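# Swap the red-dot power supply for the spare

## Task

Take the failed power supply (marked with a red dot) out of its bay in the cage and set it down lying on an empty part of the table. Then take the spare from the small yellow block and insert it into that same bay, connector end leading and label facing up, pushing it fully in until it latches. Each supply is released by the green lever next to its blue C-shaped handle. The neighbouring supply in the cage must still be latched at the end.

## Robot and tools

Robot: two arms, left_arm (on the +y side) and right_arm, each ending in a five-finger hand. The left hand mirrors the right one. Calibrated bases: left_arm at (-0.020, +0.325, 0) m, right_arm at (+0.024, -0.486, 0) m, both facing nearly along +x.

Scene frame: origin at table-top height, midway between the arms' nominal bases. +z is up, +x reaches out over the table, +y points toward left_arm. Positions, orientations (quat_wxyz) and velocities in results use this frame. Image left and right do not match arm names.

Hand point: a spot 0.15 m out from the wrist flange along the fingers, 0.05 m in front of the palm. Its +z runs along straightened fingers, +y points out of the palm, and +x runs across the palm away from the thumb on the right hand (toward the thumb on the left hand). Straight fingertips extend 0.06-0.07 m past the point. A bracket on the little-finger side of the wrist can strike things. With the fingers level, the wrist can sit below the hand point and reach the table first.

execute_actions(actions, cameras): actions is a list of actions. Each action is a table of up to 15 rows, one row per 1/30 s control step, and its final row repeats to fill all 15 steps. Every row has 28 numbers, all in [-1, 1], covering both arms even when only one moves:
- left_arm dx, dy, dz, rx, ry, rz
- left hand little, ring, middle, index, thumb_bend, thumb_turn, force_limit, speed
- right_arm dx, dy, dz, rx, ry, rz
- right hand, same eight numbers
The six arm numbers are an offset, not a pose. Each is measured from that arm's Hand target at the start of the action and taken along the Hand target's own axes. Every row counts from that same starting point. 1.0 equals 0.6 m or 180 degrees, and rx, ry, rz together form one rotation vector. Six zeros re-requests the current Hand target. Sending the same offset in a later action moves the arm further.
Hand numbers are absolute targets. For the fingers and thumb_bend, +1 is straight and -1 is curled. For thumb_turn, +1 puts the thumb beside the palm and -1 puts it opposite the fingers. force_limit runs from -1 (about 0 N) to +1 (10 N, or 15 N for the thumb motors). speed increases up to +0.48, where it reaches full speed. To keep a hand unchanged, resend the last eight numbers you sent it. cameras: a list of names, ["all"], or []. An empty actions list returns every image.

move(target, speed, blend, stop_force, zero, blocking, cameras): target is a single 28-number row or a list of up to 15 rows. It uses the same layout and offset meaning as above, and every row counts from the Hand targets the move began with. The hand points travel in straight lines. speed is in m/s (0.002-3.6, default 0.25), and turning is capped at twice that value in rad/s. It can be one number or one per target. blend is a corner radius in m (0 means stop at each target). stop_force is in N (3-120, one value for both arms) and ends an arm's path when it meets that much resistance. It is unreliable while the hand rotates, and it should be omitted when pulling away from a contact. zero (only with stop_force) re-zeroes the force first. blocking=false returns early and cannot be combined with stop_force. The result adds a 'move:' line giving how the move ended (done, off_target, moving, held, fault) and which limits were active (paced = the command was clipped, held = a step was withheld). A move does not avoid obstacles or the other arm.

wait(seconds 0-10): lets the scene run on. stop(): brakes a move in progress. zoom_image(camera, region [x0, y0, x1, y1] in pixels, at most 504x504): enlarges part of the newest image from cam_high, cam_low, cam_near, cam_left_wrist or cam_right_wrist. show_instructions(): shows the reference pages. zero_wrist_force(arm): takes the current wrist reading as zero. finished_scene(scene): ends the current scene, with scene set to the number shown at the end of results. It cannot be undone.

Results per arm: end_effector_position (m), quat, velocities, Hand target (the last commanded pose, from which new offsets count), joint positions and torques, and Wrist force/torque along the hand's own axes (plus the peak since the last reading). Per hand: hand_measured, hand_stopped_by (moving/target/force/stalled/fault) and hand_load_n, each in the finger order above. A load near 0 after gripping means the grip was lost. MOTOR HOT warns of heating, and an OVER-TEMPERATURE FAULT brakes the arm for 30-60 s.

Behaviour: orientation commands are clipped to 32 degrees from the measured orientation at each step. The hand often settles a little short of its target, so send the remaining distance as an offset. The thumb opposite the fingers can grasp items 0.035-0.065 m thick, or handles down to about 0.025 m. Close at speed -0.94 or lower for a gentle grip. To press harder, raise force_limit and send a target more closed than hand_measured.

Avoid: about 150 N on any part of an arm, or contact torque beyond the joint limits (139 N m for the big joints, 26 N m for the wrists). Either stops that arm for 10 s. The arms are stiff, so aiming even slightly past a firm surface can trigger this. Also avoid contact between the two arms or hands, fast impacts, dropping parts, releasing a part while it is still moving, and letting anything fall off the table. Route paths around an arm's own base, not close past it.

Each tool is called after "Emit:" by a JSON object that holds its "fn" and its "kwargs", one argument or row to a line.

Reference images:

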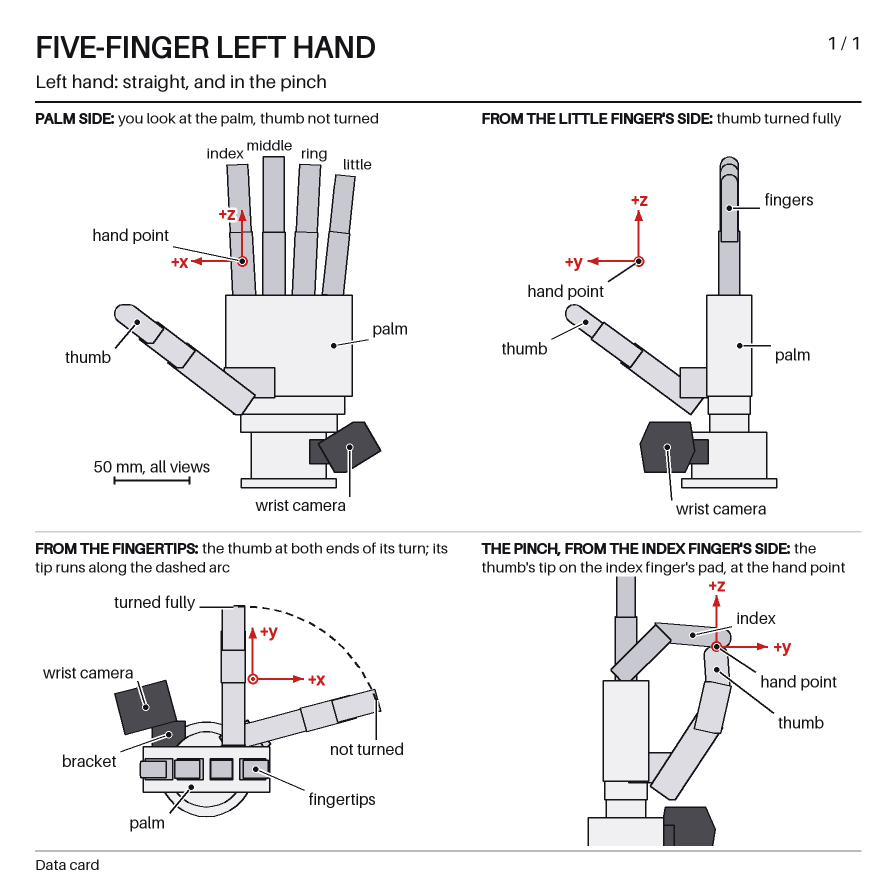

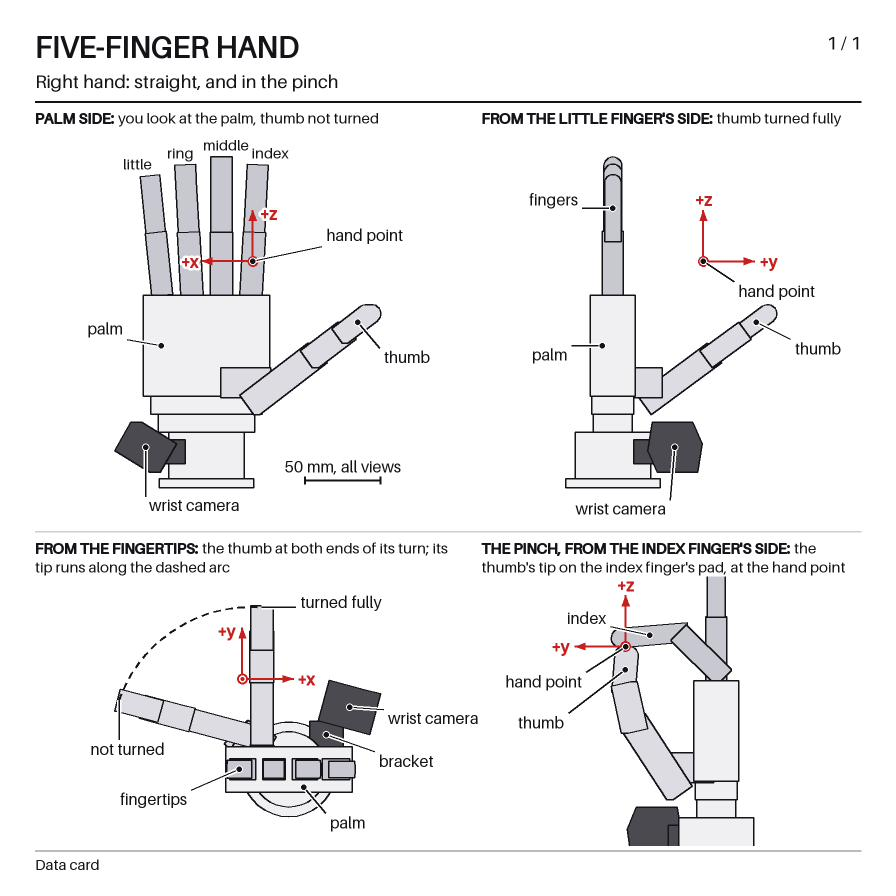

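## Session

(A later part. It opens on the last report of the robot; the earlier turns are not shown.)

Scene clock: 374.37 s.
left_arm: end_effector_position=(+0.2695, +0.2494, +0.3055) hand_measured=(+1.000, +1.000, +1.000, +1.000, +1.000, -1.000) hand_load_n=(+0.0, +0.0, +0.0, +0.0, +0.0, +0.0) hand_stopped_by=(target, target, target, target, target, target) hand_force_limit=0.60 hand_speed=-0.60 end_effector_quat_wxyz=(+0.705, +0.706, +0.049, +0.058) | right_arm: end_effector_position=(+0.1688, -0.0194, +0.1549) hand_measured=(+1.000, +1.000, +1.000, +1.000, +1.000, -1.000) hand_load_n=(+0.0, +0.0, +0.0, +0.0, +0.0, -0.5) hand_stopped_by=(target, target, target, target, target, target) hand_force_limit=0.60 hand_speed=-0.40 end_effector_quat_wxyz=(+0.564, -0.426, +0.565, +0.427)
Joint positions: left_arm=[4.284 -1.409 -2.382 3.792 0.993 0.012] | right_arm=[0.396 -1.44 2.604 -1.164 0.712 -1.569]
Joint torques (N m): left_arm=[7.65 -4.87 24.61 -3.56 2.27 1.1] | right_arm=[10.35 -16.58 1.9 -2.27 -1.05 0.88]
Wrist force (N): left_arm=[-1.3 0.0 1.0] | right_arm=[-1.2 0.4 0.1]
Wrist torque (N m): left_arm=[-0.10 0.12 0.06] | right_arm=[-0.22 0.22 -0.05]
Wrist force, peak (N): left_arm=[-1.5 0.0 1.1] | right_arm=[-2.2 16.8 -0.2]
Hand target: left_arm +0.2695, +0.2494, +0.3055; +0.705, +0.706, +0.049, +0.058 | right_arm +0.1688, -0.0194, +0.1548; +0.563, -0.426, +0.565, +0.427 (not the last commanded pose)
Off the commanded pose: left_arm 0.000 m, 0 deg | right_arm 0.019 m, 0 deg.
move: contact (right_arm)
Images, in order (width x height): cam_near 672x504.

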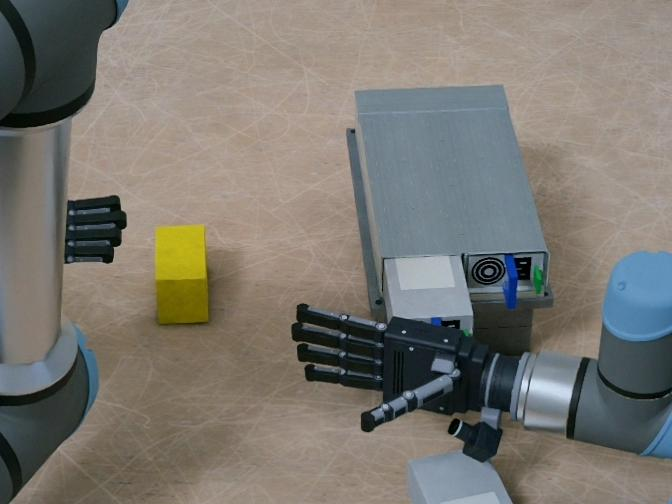

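Emit:
{"fn": "zoom_image", "kwargs": {
  "camera": "cam_near",
  "region": [370, 240, 480, 340]
}}

Emit:
{"fn": "zoom_image", "kwargs": {
  "camera": "cam_near",
  "region": [370, 245, 400, 275]
}}

Emit:
{"fn": "zoom_image", "kwargs": {
  "camera": "cam_near",
  "region": [445, 245, 475, 275]
}}

Scaled by 4.582 from the camera's 672x504 image, which has a finer 960x720 frame.

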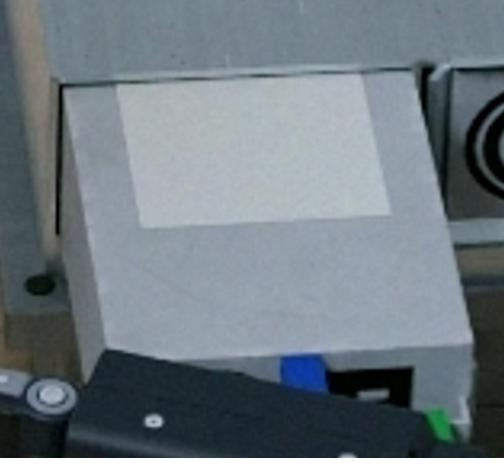

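Scaled by 16.800 from the camera's 672x504 image, which has a finer 960x720 frame.

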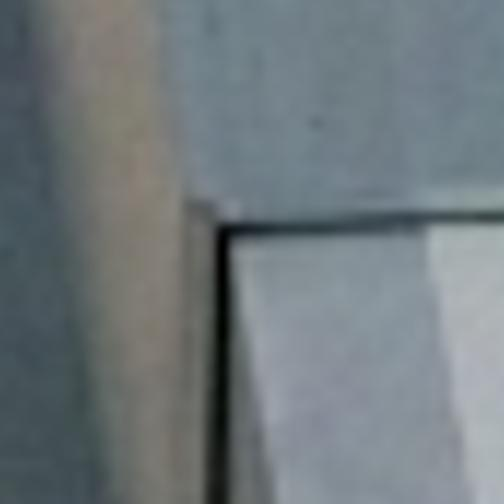

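Scaled by 16.800 from the camera's 672x504 image, which has a finer 960x720 frame.

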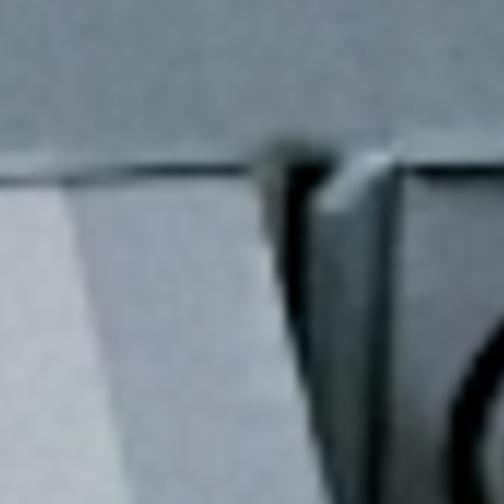

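Emit:
{"fn": "move", "kwargs": {
  "target": [
    [0,0,0,0,0,0, 1,1,1,1,1,-1,0.6,-0.6, 0,0.031,-0.0125,0,0,0, 1,1,1,1,1,-1,0.6,-0.4],
    [0,0,0,0,0,0, 1,1,1,1,1,-1,0.6,-0.6, 0,0.0245,-0.063,-0.0833,0,0, 1,1,1,1,1,-1,0.6,-0.4]
  ],
  "speed": 0.08,
  "blend": [0.005,0],
  "cameras": ["cam_near"]
}}

Emit:
{"fn": "zoom_image", "kwargs": {
  "camera": "cam_near",
  "region": [340, 240, 560, 420]
}}

Scene clock: 378.70 s.
left_arm: end_effector_position=(+0.2695, +0.2494, +0.3055) hand_measured=(+1.000, +1.000, +1.000, +1.000, +1.000, -1.000) hand_load_n=(+0.0, +0.0, +0.0, +0.0, +0.0, +0.0) hand_stopped_by=(target, target, target, target, target, target) hand_force_limit=0.60 hand_speed=-0.60 end_effector_quat_wxyz=(+0.705, +0.706, +0.049, +0.058) | right_arm: end_effector_position=(+0.1445, -0.0518, +0.1549) hand_measured=(+1.000, +1.000, +1.000, +1.000, +1.000, -1.000) hand_load_n=(+0.0, +0.0, +0.0, +0.0, +0.0, +0.0) hand_stopped_by=(target, target, target, target, target, target) hand_force_limit=0.60 hand_speed=-0.40 end_effector_quat_wxyz=(+0.503, -0.496, +0.504, +0.497)
Joint positions: left_arm=[4.284 -1.409 -2.382 3.792 0.993 0.012] | right_arm=[0.213 -1.427 2.588 -1.162 0.268 -1.567]
Joint torques (N m): left_arm=[7.24 -4.97 25.28 -3.34 2.27 1.06] | right_arm=[11.44 -23.49 3.68 -0.37 -0.49 -2]
Wrist force (N): left_arm=[-1.3 -0.1 1.0] | right_arm=[-1.2 0.2 0.2]
Wrist torque (N m): left_arm=[-0.11 0.11 0.06] | right_arm=[-0.23 0.19 -0.20]
Wrist force, peak (N): left_arm=[-1.3 -0.4 1.1] | right_arm=[-0.8 1.3 0.0]
Hand target: left_arm +0.2695, +0.2494, +0.3055; +0.705, +0.706, +0.049, +0.058 | right_arm +0.1444, -0.0518, +0.1549; +0.503, -0.496, +0.504, +0.497
Off the commanded pose: left_arm 0.000 m, 0 deg | right_arm 0.000 m, 0 deg.
move: done
Images, in order (width x height): cam_near 672x504.

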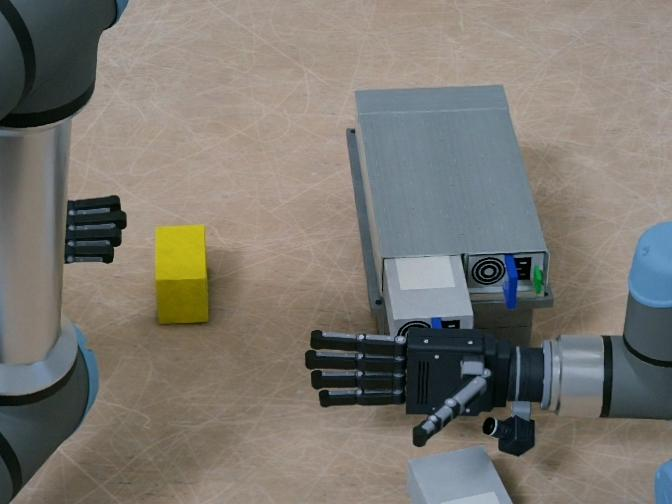

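Scaled by 2.291 from the camera's 672x504 image, which has a finer 960x720 frame.

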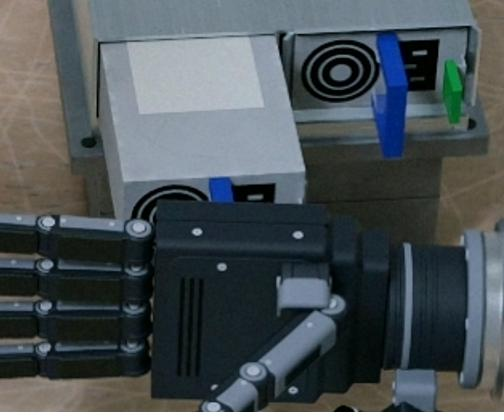

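Emit:
{"fn": "move", "kwargs": {
  "target": [0,0,0,0,0,0, 1,1,1,1,1,-1,0.6,-0.6, 0,-0.0827,0.0102,0,0,0, 1,1,1,1,1,-1,0.6,-0.4],
  "speed": 0.025,
  "stop_force": 20,
  "cameras": ["cam_near"]
}}

Emit:
{"fn": "zoom_image", "kwargs": {
  "camera": "cam_near",
  "region": [340, 240, 560, 420]
}}

Scene clock: 382.27 s.
left_arm: end_effector_position=(+0.2695, +0.2494, +0.3055) hand_measured=(+1.000, +1.000, +1.000, +1.000, +1.000, -1.000) hand_load_n=(+0.0, +0.0, +0.0, +0.0, -0.5, +0.0) hand_stopped_by=(target, target, target, target, target, target) hand_force_limit=0.60 hand_speed=-0.60 end_effector_quat_wxyz=(+0.705, +0.706, +0.049, +0.058) | right_arm: end_effector_position=(+0.1941, -0.0464, +0.1548) hand_measured=(+1.000, +1.000, +1.000, +1.000, +1.000, -1.000) hand_load_n=(+0.0, +0.0, +0.0, +0.0, +0.0, +0.0) hand_stopped_by=(target, target, target, target, target, target) hand_force_limit=0.60 hand_speed=-0.40 end_effector_quat_wxyz=(+0.503, -0.496, +0.504, +0.497)
Joint positions: left_arm=[4.284 -1.409 -2.382 3.792 0.993 0.012] | right_arm=[0.186 -1.349 2.473 -1.126 0.241 -1.567]
Joint torques (N m): left_arm=[7.08 -4.29 25.48 -3.02 2.34 1.08] | right_arm=[11.16 -27.55 1.9 -1.89 1.37 -1.79]
Wrist force (N): left_arm=[-0.9 -0.1 0.7] | right_arm=[-1.2 0.5 0.4]
Wrist torque (N m): left_arm=[-0.10 0.04 0.09] | right_arm=[-0.26 0.20 -0.20]
Wrist force, peak (N): left_arm=[-1.3 0.1 1.2] | right_arm=[-1.5 9.8 1.9]
Hand target: left_arm +0.2695, +0.2494, +0.3055; +0.705, +0.706, +0.049, +0.058 | right_arm +0.1941, -0.0464, +0.1548; +0.503, -0.496, +0.504, +0.497
Off the commanded pose: left_arm 0.000 m, 0 deg | right_arm 0.000 m, 0 deg.
move: done
Images, in order (width x height): cam_near 672x504.

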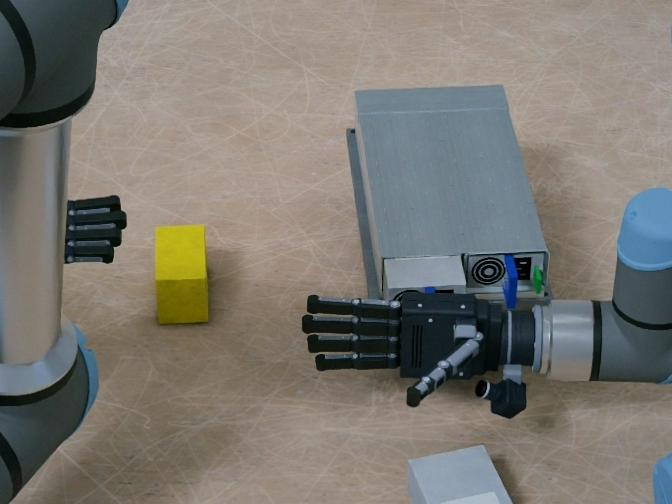

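Scaled by 2.291 from the camera's 672x504 image, which has a finer 960x720 frame.

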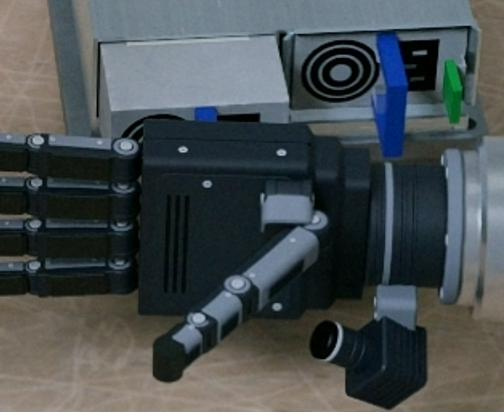

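Emit:
{"fn": "zoom_image", "kwargs": {
  "camera": "cam_near",
  "region": [370, 240, 480, 310]
}}

Scaled by 4.582 from the camera's 672x504 image, which has a finer 960x720 frame.

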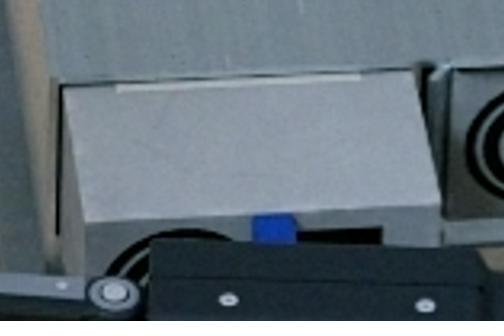

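Emit:
{"fn": "move", "kwargs": {
  "target": [0,0,0,0,0,0, 1,1,1,1,1,-1,0.6,-0.6, 0,-0.0488,0.006,0,0,0, 1,1,1,1,1,-1,0.6,-0.4],
  "speed": 0.025,
  "stop_force": 25,
  "cameras": ["cam_near"]
}}

Emit:
{"fn": "zoom_image", "kwargs": {
  "camera": "cam_near",
  "region": [370, 240, 480, 310]
}}

Emit:
{"fn": "zoom_image", "kwargs": {
  "camera": "cam_near",
  "region": [460, 240, 560, 340]
}}

Scene clock: 386.90 s.
left_arm: end_effector_position=(+0.2695, +0.2494, +0.3055) hand_measured=(+1.000, +1.000, +1.000, +1.000, +1.000, -1.000) hand_load_n=(+0.0, +0.0, +0.0, +0.0, +0.0, +0.0) hand_stopped_by=(target, target, target, target, target, target) hand_force_limit=0.60 hand_speed=-0.60 end_effector_quat_wxyz=(+0.705, +0.706, +0.049, +0.058) | right_arm: end_effector_position=(+0.2234, -0.0432, +0.1547) hand_measured=(+1.000, +1.000, +1.000, +1.000, +1.000, -1.000) hand_load_n=(+0.0, +0.0, +0.0, +0.0, +0.0, +0.0) hand_stopped_by=(target, target, target, target, target, target) hand_force_limit=0.60 hand_speed=-0.40 end_effector_quat_wxyz=(+0.503, -0.496, +0.504, +0.497)
Joint positions: left_arm=[4.284 -1.409 -2.382 3.792 0.993 0.012] | right_arm=[0.174 -1.304 2.401 -1.1 0.229 -1.566]
Joint torques (N m): left_arm=[6.46 -5.28 25.31 -2.65 2.18 1.04] | right_arm=[8.14 -29.02 0.67 -2.35 1.52 -2.01]
Wrist force (N): left_arm=[-1.1 0.1 0.9] | right_arm=[-1.0 2.9 0.6]
Wrist torque (N m): left_arm=[-0.08 0.08 0.07] | right_arm=[-0.09 0.19 -0.11]
Wrist force, peak (N): left_arm=[-1.2 -0.3 1.2] | right_arm=[-1.9 9.9 1.3]
Hand target: left_arm +0.2695, +0.2494, +0.3055; +0.705, +0.706, +0.049, +0.058 | right_arm +0.2234, -0.0432, +0.1547; +0.503, -0.496, +0.504, +0.497
Off the commanded pose: left_arm 0.000 m, 0 deg | right_arm 0.000 m, 0 deg.
move: done
Images, in order (width x height): cam_near 672x504.

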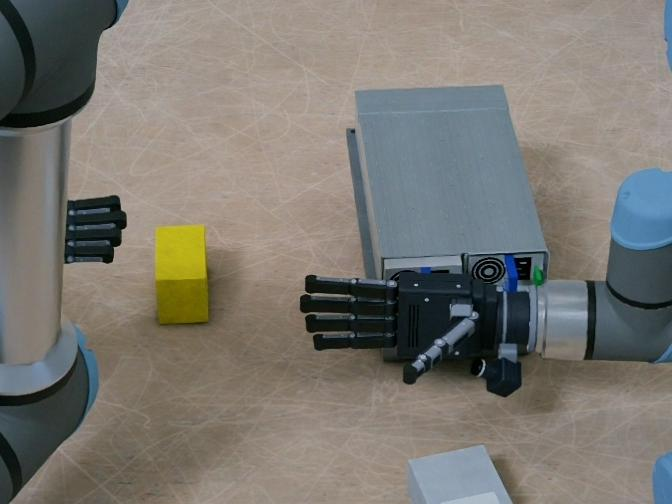

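Scaled by 4.582 from the camera's 672x504 image, which has a finer 960x720 frame.

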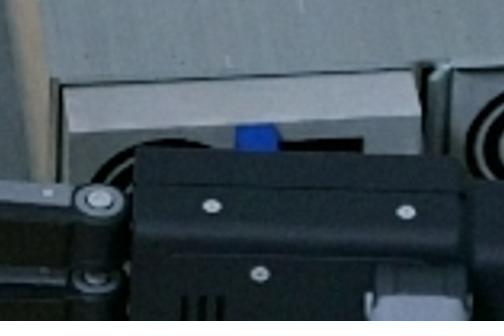

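Scaled by 5.040 from the camera's 672x504 image, which has a finer 960x720 frame.

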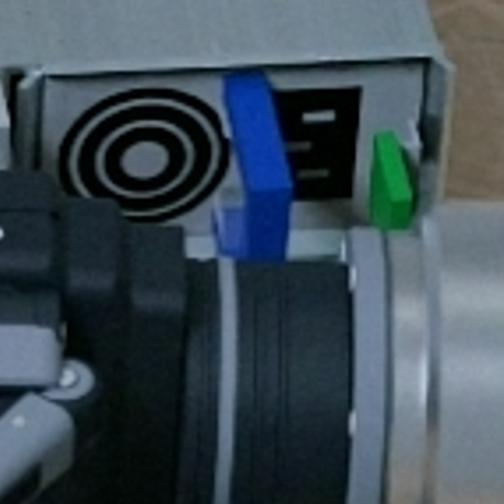

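Emit:
{"fn": "move", "kwargs": {
  "target": [
    [0,0,0,0,0,0, 1,1,1,1,1,-1,0.6,-0.6, 0,0.0132,-0.0016,0,0,0, 1,1,1,1,1,-1,0.6,-0.4],
    [0,0,0,0,0,0, 1,1,1,1,1,-1,0.6,-0.6, 0,-0.0051,0.0077,0.0444,0,0, 1,1,1,1,1,-1,0.6,-0.4]
  ],
  "speed": [0.05,0.08],
  "cameras": ["cam_near"]
}}

Emit:
{"fn": "zoom_image", "kwargs": {
  "camera": "cam_near",
  "region": [370, 240, 560, 380]
}}

Scene clock: 389.63 s.
left_arm: end_effector_position=(+0.2695, +0.2494, +0.3055) hand_measured=(+1.000, +1.000, +1.000, +1.000, +1.000, -1.000) hand_load_n=(+0.0, +0.0, +0.0, +0.0, -0.5, +0.0) hand_stopped_by=(target, target, target, target, target, target) hand_force_limit=0.60 hand_speed=-0.60 end_effector_quat_wxyz=(+0.705, +0.706, +0.049, +0.058) | right_arm: end_effector_position=(+0.2263, -0.0386, +0.1547) hand_measured=(+1.000, +1.000, +1.000, +1.000, +1.000, -1.000) hand_load_n=(+0.0, +0.0, +0.0, +0.0, +0.0, -0.5) hand_stopped_by=(target, target, target, target, target, target) hand_force_limit=0.60 hand_speed=-0.40 end_effector_quat_wxyz=(+0.536, -0.459, +0.537, +0.461)
Joint positions: left_arm=[4.284 -1.409 -2.382 3.792 0.993 0.012] | right_arm=[0.198 -1.35 2.475 -1.125 0.391 -1.568]
Joint torques (N m): left_arm=[6.85 -5.05 25.36 -2.67 2.39 0.94] | right_arm=[-11.77 -9.93 -22.92 -0.37 0.5 1.64]
Wrist force (N): left_arm=[-1.1 0.1 0.8] | right_arm=[-0.8 0.5 0.4]
Wrist torque (N m): left_arm=[-0.07 0.07 0.06] | right_arm=[-0.22 0.14 -0.05]
Wrist force, peak (N): left_arm=[-1.3 -0.1 1.0] | right_arm=[-1.4 2.9 0.2]
Hand target: left_arm +0.2695, +0.2494, +0.3055; +0.705, +0.706, +0.049, +0.058 | right_arm +0.2265, -0.0386, +0.1547; +0.536, -0.459, +0.538, +0.461
Off the commanded pose: left_arm 0.000 m, 0 deg | right_arm 0.000 m, 0 deg.
move: done
Images, in order (width x height): cam_near 672x504.

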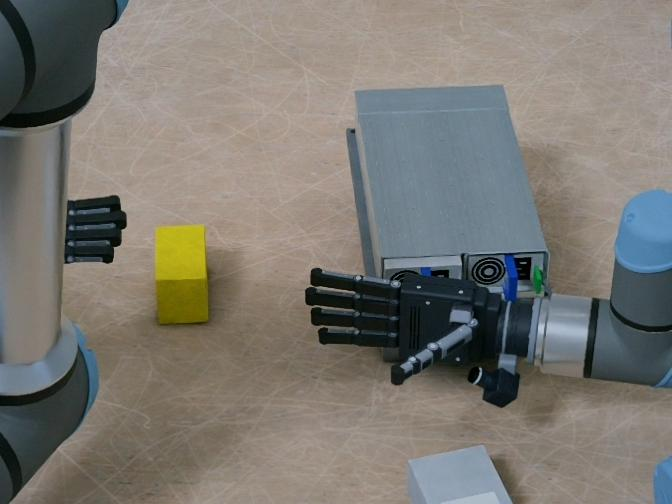

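Scaled by 2.653 from the camera's 672x504 image, which has a finer 960x720 frame.

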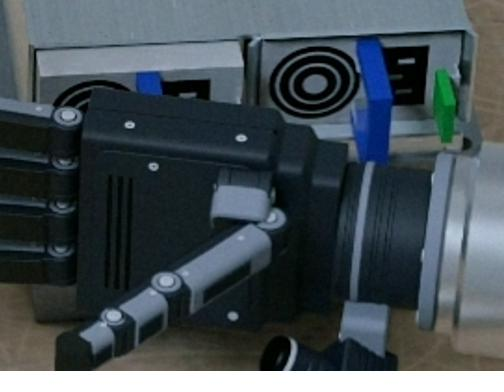

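Emit:
{"fn": "move", "kwargs": {
  "target": [0,0,0,0,0,0, 1,1,1,1,1,-1,0.6,-0.6, 0,-0.0225,0.006,0,0,0, 1,1,1,1,1,-1,0.6,-0.4],
  "speed": 0.015,
  "stop_force": 45,
  "cameras": ["cam_near"]
}}

Emit:
{"fn": "zoom_image", "kwargs": {
  "camera": "cam_near",
  "region": [370, 240, 560, 380]
}}

Emit:
{"fn": "zoom_image", "kwargs": {
  "camera": "cam_near",
  "region": [370, 240, 480, 310]
}}

Scene clock: 392.13 s.
left_arm: end_effector_position=(+0.2695, +0.2494, +0.3055) hand_measured=(+1.000, +1.000, +1.000, +1.000, +1.000, -1.000) hand_load_n=(+0.0, +0.0, +0.0, +0.0, +0.0, +0.0) hand_stopped_by=(target, target, target, target, target, target) hand_force_limit=0.60 hand_speed=-0.60 end_effector_quat_wxyz=(+0.705, +0.706, +0.049, +0.058) | right_arm: end_effector_position=(+0.2394, -0.0373, +0.1546) hand_measured=(+1.000, +1.000, +1.000, +1.000, +1.000, -1.000) hand_load_n=(+0.0, +0.0, +0.0, +0.0, +0.0, -0.5) hand_stopped_by=(target, target, target, target, target, target) hand_force_limit=0.60 hand_speed=-0.40 end_effector_quat_wxyz=(+0.536, -0.459, +0.538, +0.461)
Joint positions: left_arm=[4.284 -1.409 -2.382 3.792 0.993 0.012] | right_arm=[0.191 -1.33 2.443 -1.113 0.385 -1.568]
Joint torques (N m): left_arm=[6.72 -4.18 24.7 -2.41 2.25 1.04] | right_arm=[-0.04 -30.08 -8.64 -4.45 4.35 1.22]
Wrist force (N): left_arm=[-1.1 -0.4 1.0] | right_arm=[0.7 29.5 2.2]
Wrist torque (N m): left_arm=[-0.15 0.09 0.09] | right_arm=[1.07 0.05 0.86]
Wrist force, peak (N): left_arm=[-1.4 0.0 1.0] | right_arm=[-5.0 50.2 -5.8]
Hand target: left_arm +0.2695, +0.2494, +0.3055; +0.705, +0.706, +0.049, +0.058 | right_arm +0.2394, -0.0373, +0.1546; +0.536, -0.459, +0.538, +0.461 (not the last commanded pose)
Off the commanded pose: left_arm 0.000 m, 0 deg | right_arm 0.001 m, 0 deg.
move: contact (right_arm)
Images, in order (width x height): cam_near 672x504.

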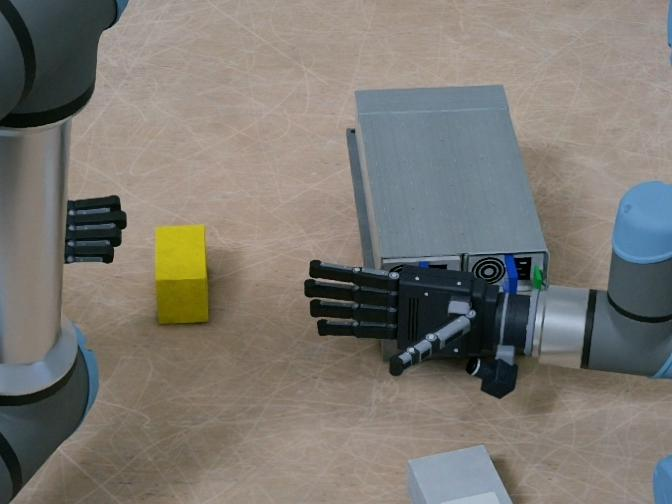

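Scaled by 2.653 from the camera's 672x504 image, which has a finer 960x720 frame.

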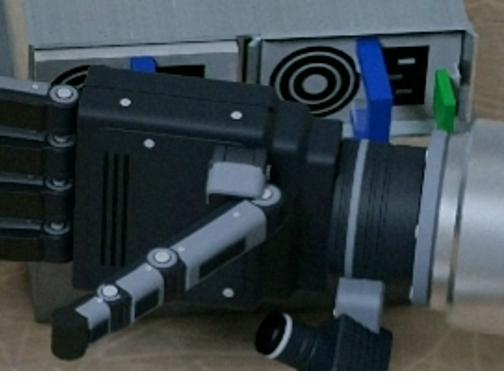

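Scaled by 4.582 from the camera's 672x504 image, which has a finer 960x720 frame.

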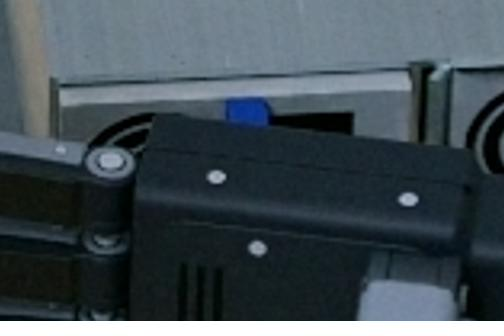

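Emit:
{"fn": "move", "kwargs": {
  "target": [0,0,0,0,0,0, 1,1,1,1,1,-1,0.6,-0.6, 0,-0.0161,0.0043,0,0,0, 1,1,1,1,1,-1,0.6,-0.4],
  "speed": 0.01,
  "stop_force": 45,
  "cameras": ["cam_near"]
}}

Emit:
{"fn": "zoom_image", "kwargs": {
  "camera": "cam_near",
  "region": [370, 240, 560, 380]
}}

Emit:
{"fn": "zoom_image", "kwargs": {
  "camera": "cam_near",
  "region": [370, 240, 480, 310]
}}

Scene clock: 394.40 s.
left_arm: end_effector_position=(+0.2695, +0.2494, +0.3055) hand_measured=(+1.000, +1.000, +1.000, +1.000, +1.000, -1.000) hand_load_n=(+0.0, +0.0, +0.0, +0.0, +0.0, +0.0) hand_stopped_by=(target, target, target, target, target, target) hand_force_limit=0.60 hand_speed=-0.60 end_effector_quat_wxyz=(+0.705, +0.706, +0.049, +0.058) | right_arm: end_effector_position=(+0.2452, -0.0366, +0.1546) hand_measured=(+1.000, +1.000, +1.000, +1.000, +1.000, -1.000) hand_load_n=(+0.0, +0.0, +0.0, +0.0, +0.0, +0.0) hand_stopped_by=(target, target, target, target, target, target) hand_force_limit=0.60 hand_speed=-0.40 end_effector_quat_wxyz=(+0.533, -0.464, +0.534, +0.465)
Joint positions: left_arm=[4.284 -1.409 -2.382 3.792 0.993 0.012] | right_arm=[0.187 -1.315 2.419 -1.104 0.364 -1.568]
Joint torques (N m): left_arm=[6.18 -4.94 24.74 -2.33 2.27 1.06] | right_arm=[-31.66 -32.47 -24.86 -7.31 10.83 -1.11]
Wrist force (N): left_arm=[-1.1 0.1 0.9] | right_arm=[2.3 66.3 -8.1]
Wrist torque (N m): left_arm=[-0.08 0.09 0.06] | right_arm=[3.79 0.32 2.04]
Wrist force, peak (N): left_arm=[-1.3 -0.1 1.1] | right_arm=[-6.8 67.2 -8.2]
Hand target: left_arm +0.2695, +0.2494, +0.3055; +0.705, +0.706, +0.049, +0.058 | right_arm +0.2493, -0.0362, +0.1546; +0.536, -0.459, +0.538, +0.461
Off the commanded pose: left_arm 0.000 m, 0 deg | right_arm 0.004 m, 1 deg.
move: off_target (right_arm)
Images, in order (width x height): cam_near 672x504.

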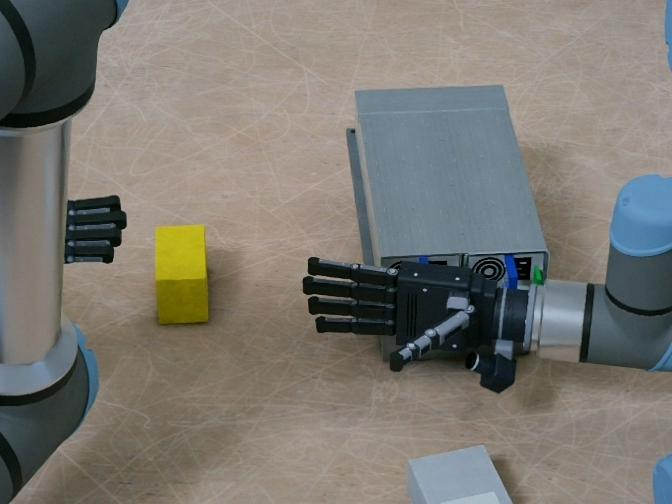

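Scaled by 2.653 from the camera's 672x504 image, which has a finer 960x720 frame.

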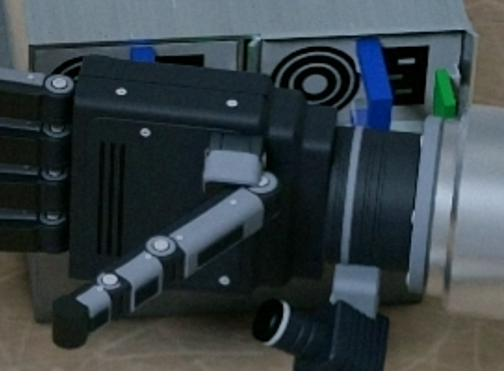

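Scaled by 4.582 from the camera's 672x504 image, which has a finer 960x720 frame.

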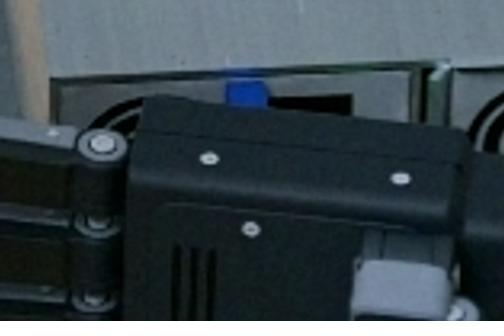

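Emit:
{"fn": "zoom_image", "kwargs": {
  "camera": "cam_near",
  "region": [410, 245, 450, 275]
}}

Emit:
{"fn": "zoom_image", "kwargs": {
  "camera": "cam_near",
  "region": [495, 245, 535, 275]
}}

Scaled by 12.600 from the camera's 672x504 image, which has a finer 960x720 frame.

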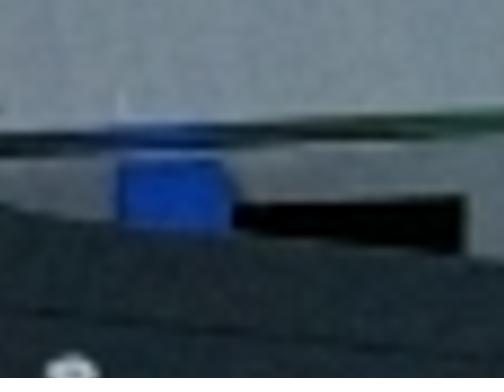

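Scaled by 12.600 from the camera's 672x504 image, which has a finer 960x720 frame.

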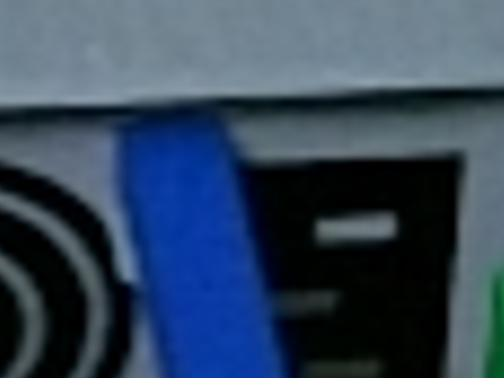

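Emit:
{"fn": "move", "kwargs": {
  "target": [
    [0,0,0,0,0,0, 1,1,1,1,1,-1,0.6,-0.6, 0,0.05,-0.0134,0,0,0, 1,1,1,1,1,-1,0.6,-0.4]
  ],
  "speed": 0.06,
  "cameras": ["cam_near"]
}}

Emit:
{"fn": "zoom_image", "kwargs": {
  "camera": "cam_near",
  "region": [410, 245, 450, 275]
}}

Scene clock: 398.83 s.
left_arm: end_effector_position=(+0.2695, +0.2494, +0.3055) hand_measured=(+1.000, +1.000, +1.000, +1.000, +1.000, -1.000) hand_load_n=(+0.0, +0.0, +0.0, +0.0, +0.0, -0.5) hand_stopped_by=(target, target, target, target, target, target) hand_force_limit=0.60 hand_speed=-0.60 end_effector_quat_wxyz=(+0.705, +0.706, +0.049, +0.058) | right_arm: end_effector_position=(+0.2183, -0.0395, +0.1547) hand_measured=(+1.000, +1.000, +1.000, +1.000, +1.000, -1.000) hand_load_n=(+0.0, +0.0, +0.0, +0.0, +0.0, -0.5) hand_stopped_by=(target, target, target, target, target, target) hand_force_limit=0.60 hand_speed=-0.40 end_effector_quat_wxyz=(+0.536, -0.459, +0.537, +0.461)
Joint positions: left_arm=[4.284 -1.409 -2.382 3.792 0.993 0.012] | right_arm=[0.202 -1.362 2.493 -1.131 0.395 -1.568]
Joint torques (N m): left_arm=[6.15 -4.76 24.74 -2.04 2.26 1.04] | right_arm=[-10.4 -7.71 -23.2 0.54 -0.9 1.56]
Wrist force (N): left_arm=[-1.0 -0.1 0.8] | right_arm=[-0.9 -2.3 0.3]
Wrist torque (N m): left_arm=[-0.10 0.06 0.08] | right_arm=[-0.63 0.15 -0.21]
Wrist force, peak (N): left_arm=[-1.2 0.0 1.3] | right_arm=[1.9 65.5 -8.2]
Hand target: left_arm +0.2695, +0.2494, +0.3055; +0.705, +0.706, +0.049, +0.058 | right_arm +0.2184, -0.0395, +0.1547; +0.536, -0.459, +0.538, +0.461
Off the commanded pose: left_arm 0.000 m, 0 deg | right_arm 0.000 m, 0 deg.
move: done
Images, in order (width x height): cam_near 672x504.

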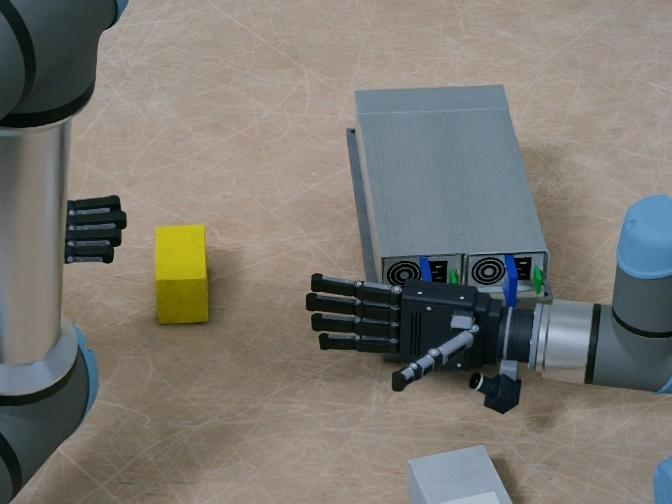

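Scaled by 12.600 from the camera's 672x504 image, which has a finer 960x720 frame.

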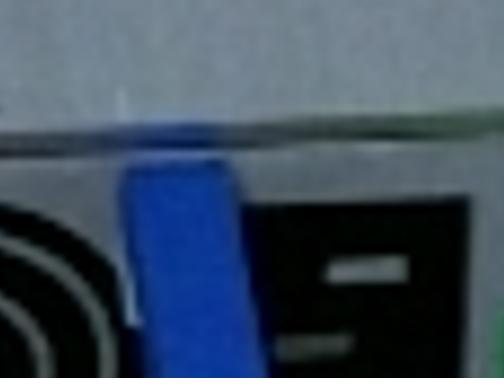

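Emit:
{"fn": "zoom_image", "kwargs": {
  "camera": "cam_near",
  "region": [375, 240, 555, 315]
}}

Emit:
{"fn": "zoom_image", "kwargs": {
  "camera": "cam_near",
  "region": [440, 245, 480, 285]
}}

Scaled by 2.800 from the camera's 672x504 image, which has a finer 960x720 frame.

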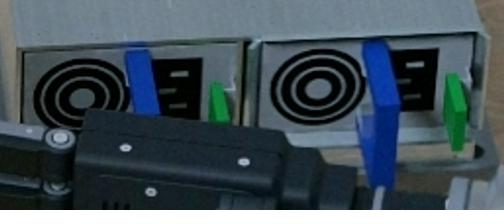

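Scaled by 12.600 from the camera's 672x504 image, which has a finer 960x720 frame.

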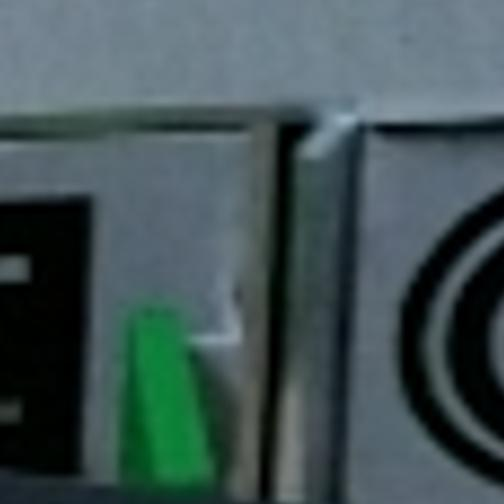

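Emit:
{"fn": "zoom_image", "kwargs": {
  "camera": "cam_near",
  "region": [380, 250, 430, 300]
}}

Emit:
{"fn": "zoom_image", "kwargs": {
  "camera": "cam_near",
  "region": [464, 245, 514, 295]
}}

Scaled by 10.080 from the camera's 672x504 image, which has a finer 960x720 frame.

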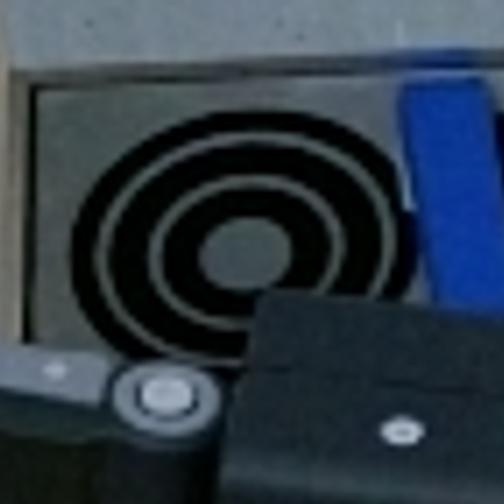

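Scaled by 10.080 from the camera's 672x504 image, which has a finer 960x720 frame.

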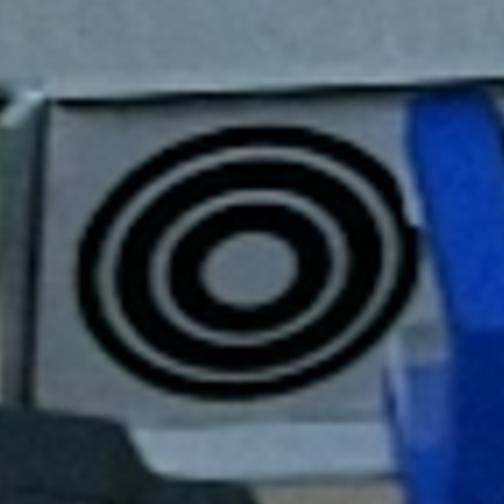

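Emit:
{"fn": "move", "kwargs": {
  "target": [
    [0,0,0,0,0,0, 1,1,1,1,1,-1,0.6,-0.6, 0,0.05,-0.0134,0,0,0, 1,1,1,1,1,-1,0.6,-0.4],
    [0,0,0,0,0,0, 1,1,1,1,1,-1,0.6,-0.6, -0.3,0.05,-0.0134,0,0,0, 1,1,1,1,1,-1,0.6,-0.4]
  ],
  "speed": 0.15,
  "blend": [0.01,0],
  "cameras": ["cam_near"]
}}

Emit:
{"fn": "zoom_image", "kwargs": {
  "camera": "cam_near",
  "region": [378, 245, 468, 305]
}}

Emit:
{"fn": "zoom_image", "kwargs": {
  "camera": "cam_near",
  "region": [462, 241, 552, 301]
}}

Scene clock: 404.47 s.
left_arm: end_effector_position=(+0.2695, +0.2494, +0.3055) hand_measured=(+1.000, +1.000, +1.000, +1.000, +1.000, -1.000) hand_load_n=(+0.0, +0.5, +0.0, +0.0, +0.0, +0.0) hand_stopped_by=(target, target, target, target, target, target) hand_force_limit=0.60 hand_speed=-0.60 end_effector_quat_wxyz=(+0.705, +0.706, +0.049, +0.058) | right_arm: end_effector_position=(+0.1881, -0.0430, +0.3347) hand_measured=(+1.000, +1.000, +1.000, +1.000, +1.000, -1.000) hand_load_n=(+0.0, +0.0, +0.0, +0.0, +0.0, -0.5) hand_stopped_by=(target, target, target, target, target, target) hand_force_limit=0.60 hand_speed=-0.40 end_effector_quat_wxyz=(+0.536, -0.459, +0.537, +0.461)
Joint positions: left_arm=[4.284 -1.409 -2.382 3.792 0.993 0.012] | right_arm=[0.219 -1.88 2.311 -0.431 0.412 -1.568]
Joint torques (N m): left_arm=[5.74 -5.34 24.75 -1.62 2.34 1.05] | right_arm=[-1.62 -11.62 -15.83 -0.35 0.78 2.25]
Wrist force (N): left_arm=[-1.0 -0.1 0.8] | right_arm=[-0.9 -1.9 0.1]
Wrist torque (N m): left_arm=[-0.10 0.07 0.08] | right_arm=[-0.51 0.17 -0.18]
Wrist force, peak (N): left_arm=[-1.4 0.1 1.1] | right_arm=[-0.8 -3.6 0.7]
Hand target: left_arm +0.2695, +0.2494, +0.3055; +0.705, +0.706, +0.049, +0.058 | right_arm +0.1880, -0.0430, +0.3348; +0.536, -0.459, +0.538, +0.461
Off the commanded pose: left_arm 0.000 m, 0 deg | right_arm 0.000 m, 0 deg.
move: done
Images, in order (width x height): cam_near 672x504.

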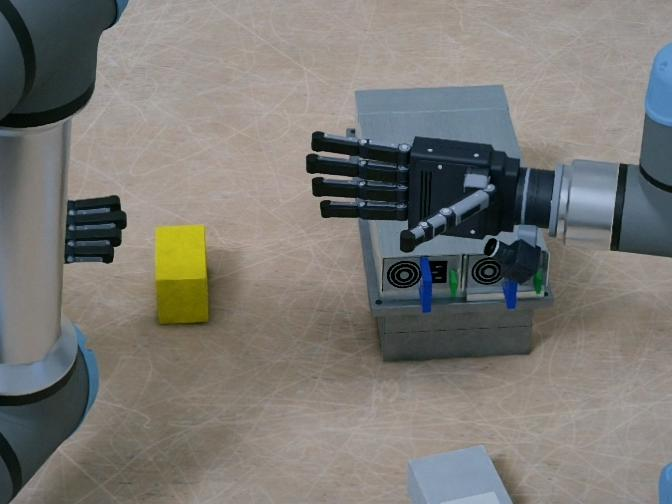

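Scaled by 5.600 from the camera's 672x504 image, which has a finer 960x720 frame.

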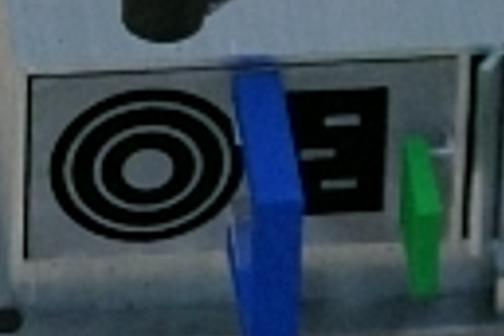

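Scaled by 5.600 from the camera's 672x504 image, which has a finer 960x720 frame.

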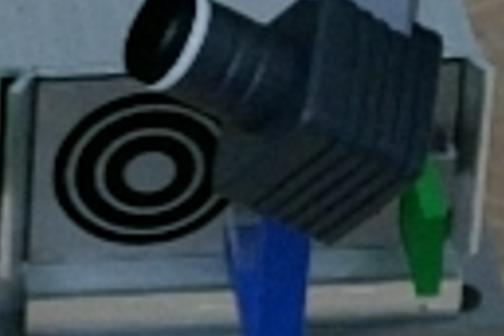

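Emit:
{"fn": "move", "kwargs": {
  "target": [0,0,0,0,0,0, 1,1,1,1,1,-1,0.6,-0.6, -0.1,0.03,-0.25,0,0,0, 1,1,1,1,1,-1,0.6,-0.4],
  "speed": 0.2,
  "cameras": ["cam_near"]
}}

Emit:
{"fn": "zoom_image", "kwargs": {
  "camera": "cam_near",
  "region": [378, 245, 468, 315]
}}

Emit:
{"fn": "zoom_image", "kwargs": {
  "camera": "cam_near",
  "region": [462, 241, 552, 311]
}}

Scene clock: 406.47 s.
left_arm: end_effector_position=(+0.2695, +0.2494, +0.3055) hand_measured=(+1.000, +1.000, +1.000, +1.000, +1.000, -1.000) hand_load_n=(+0.0, +0.0, +0.0, +0.0, +0.0, +0.0) hand_stopped_by=(target, target, target, target, target, target) hand_force_limit=0.60 hand_speed=-0.60 end_effector_quat_wxyz=(+0.705, +0.706, +0.049, +0.058) | right_arm: end_effector_position=(+0.1475, -0.1885, +0.3948) hand_measured=(+1.000, +1.000, +1.000, +1.000, +1.000, -1.000) hand_load_n=(+0.0, +0.0, +0.0, +0.0, +0.0, +0.0) hand_stopped_by=(target, target, target, target, target, target) hand_force_limit=0.60 hand_speed=-0.40 end_effector_quat_wxyz=(+0.536, -0.459, +0.538, +0.461)
Joint positions: left_arm=[4.284 -1.409 -2.382 3.792 0.993 0.012] | right_arm=[-0.848 -2.428 2.37 0.059 -0.655 -1.568]
Joint torques (N m): left_arm=[5.59 -5.5 25.06 -1.52 2.34 1.07] | right_arm=[-8.4 11.41 -32.32 -0.13 -0.64 -1.76]
Wrist force (N): left_arm=[-1.1 0.1 1.1] | right_arm=[-0.7 -2.2 0.0]
Wrist torque (N m): left_arm=[-0.09 0.08 0.07] | right_arm=[-0.60 0.06 -0.20]
Wrist force, peak (N): left_arm=[-1.2 0.0 1.2] | right_arm=[-0.6 -2.8 0.1]
Hand target: left_arm +0.2695, +0.2494, +0.3055; +0.705, +0.706, +0.049, +0.058 | right_arm +0.1475, -0.1885, +0.3948; +0.536, -0.459, +0.538, +0.461
Off the commanded pose: left_arm 0.000 m, 0 deg | right_arm 0.000 m, 0 deg.
move: done
Images, in order (width x height): cam_near 672x504.

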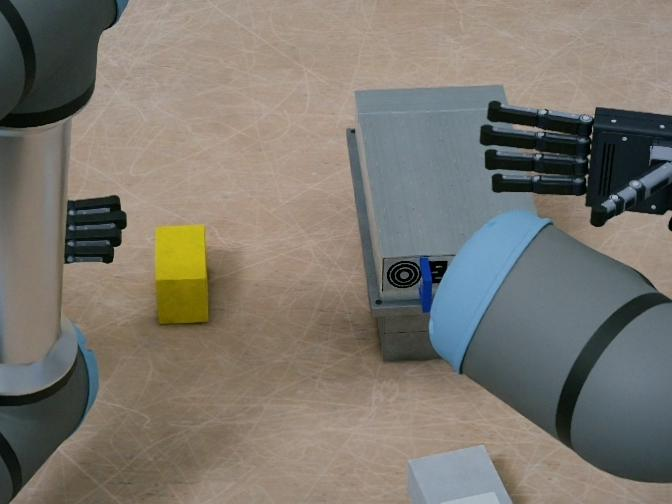

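Scaled by 5.600 from the camera's 672x504 image, which has a finer 960x720 frame.

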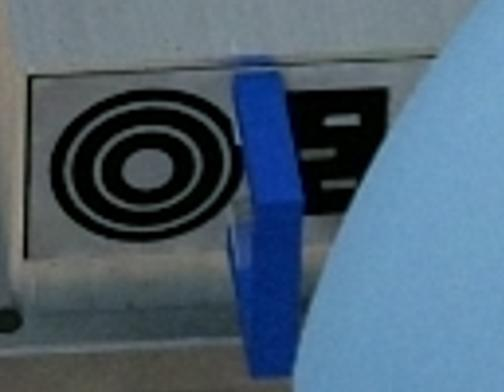

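Scaled by 5.600 from the camera's 672x504 image, which has a finer 960x720 frame.

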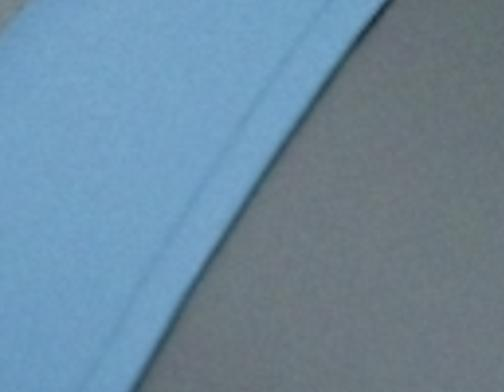

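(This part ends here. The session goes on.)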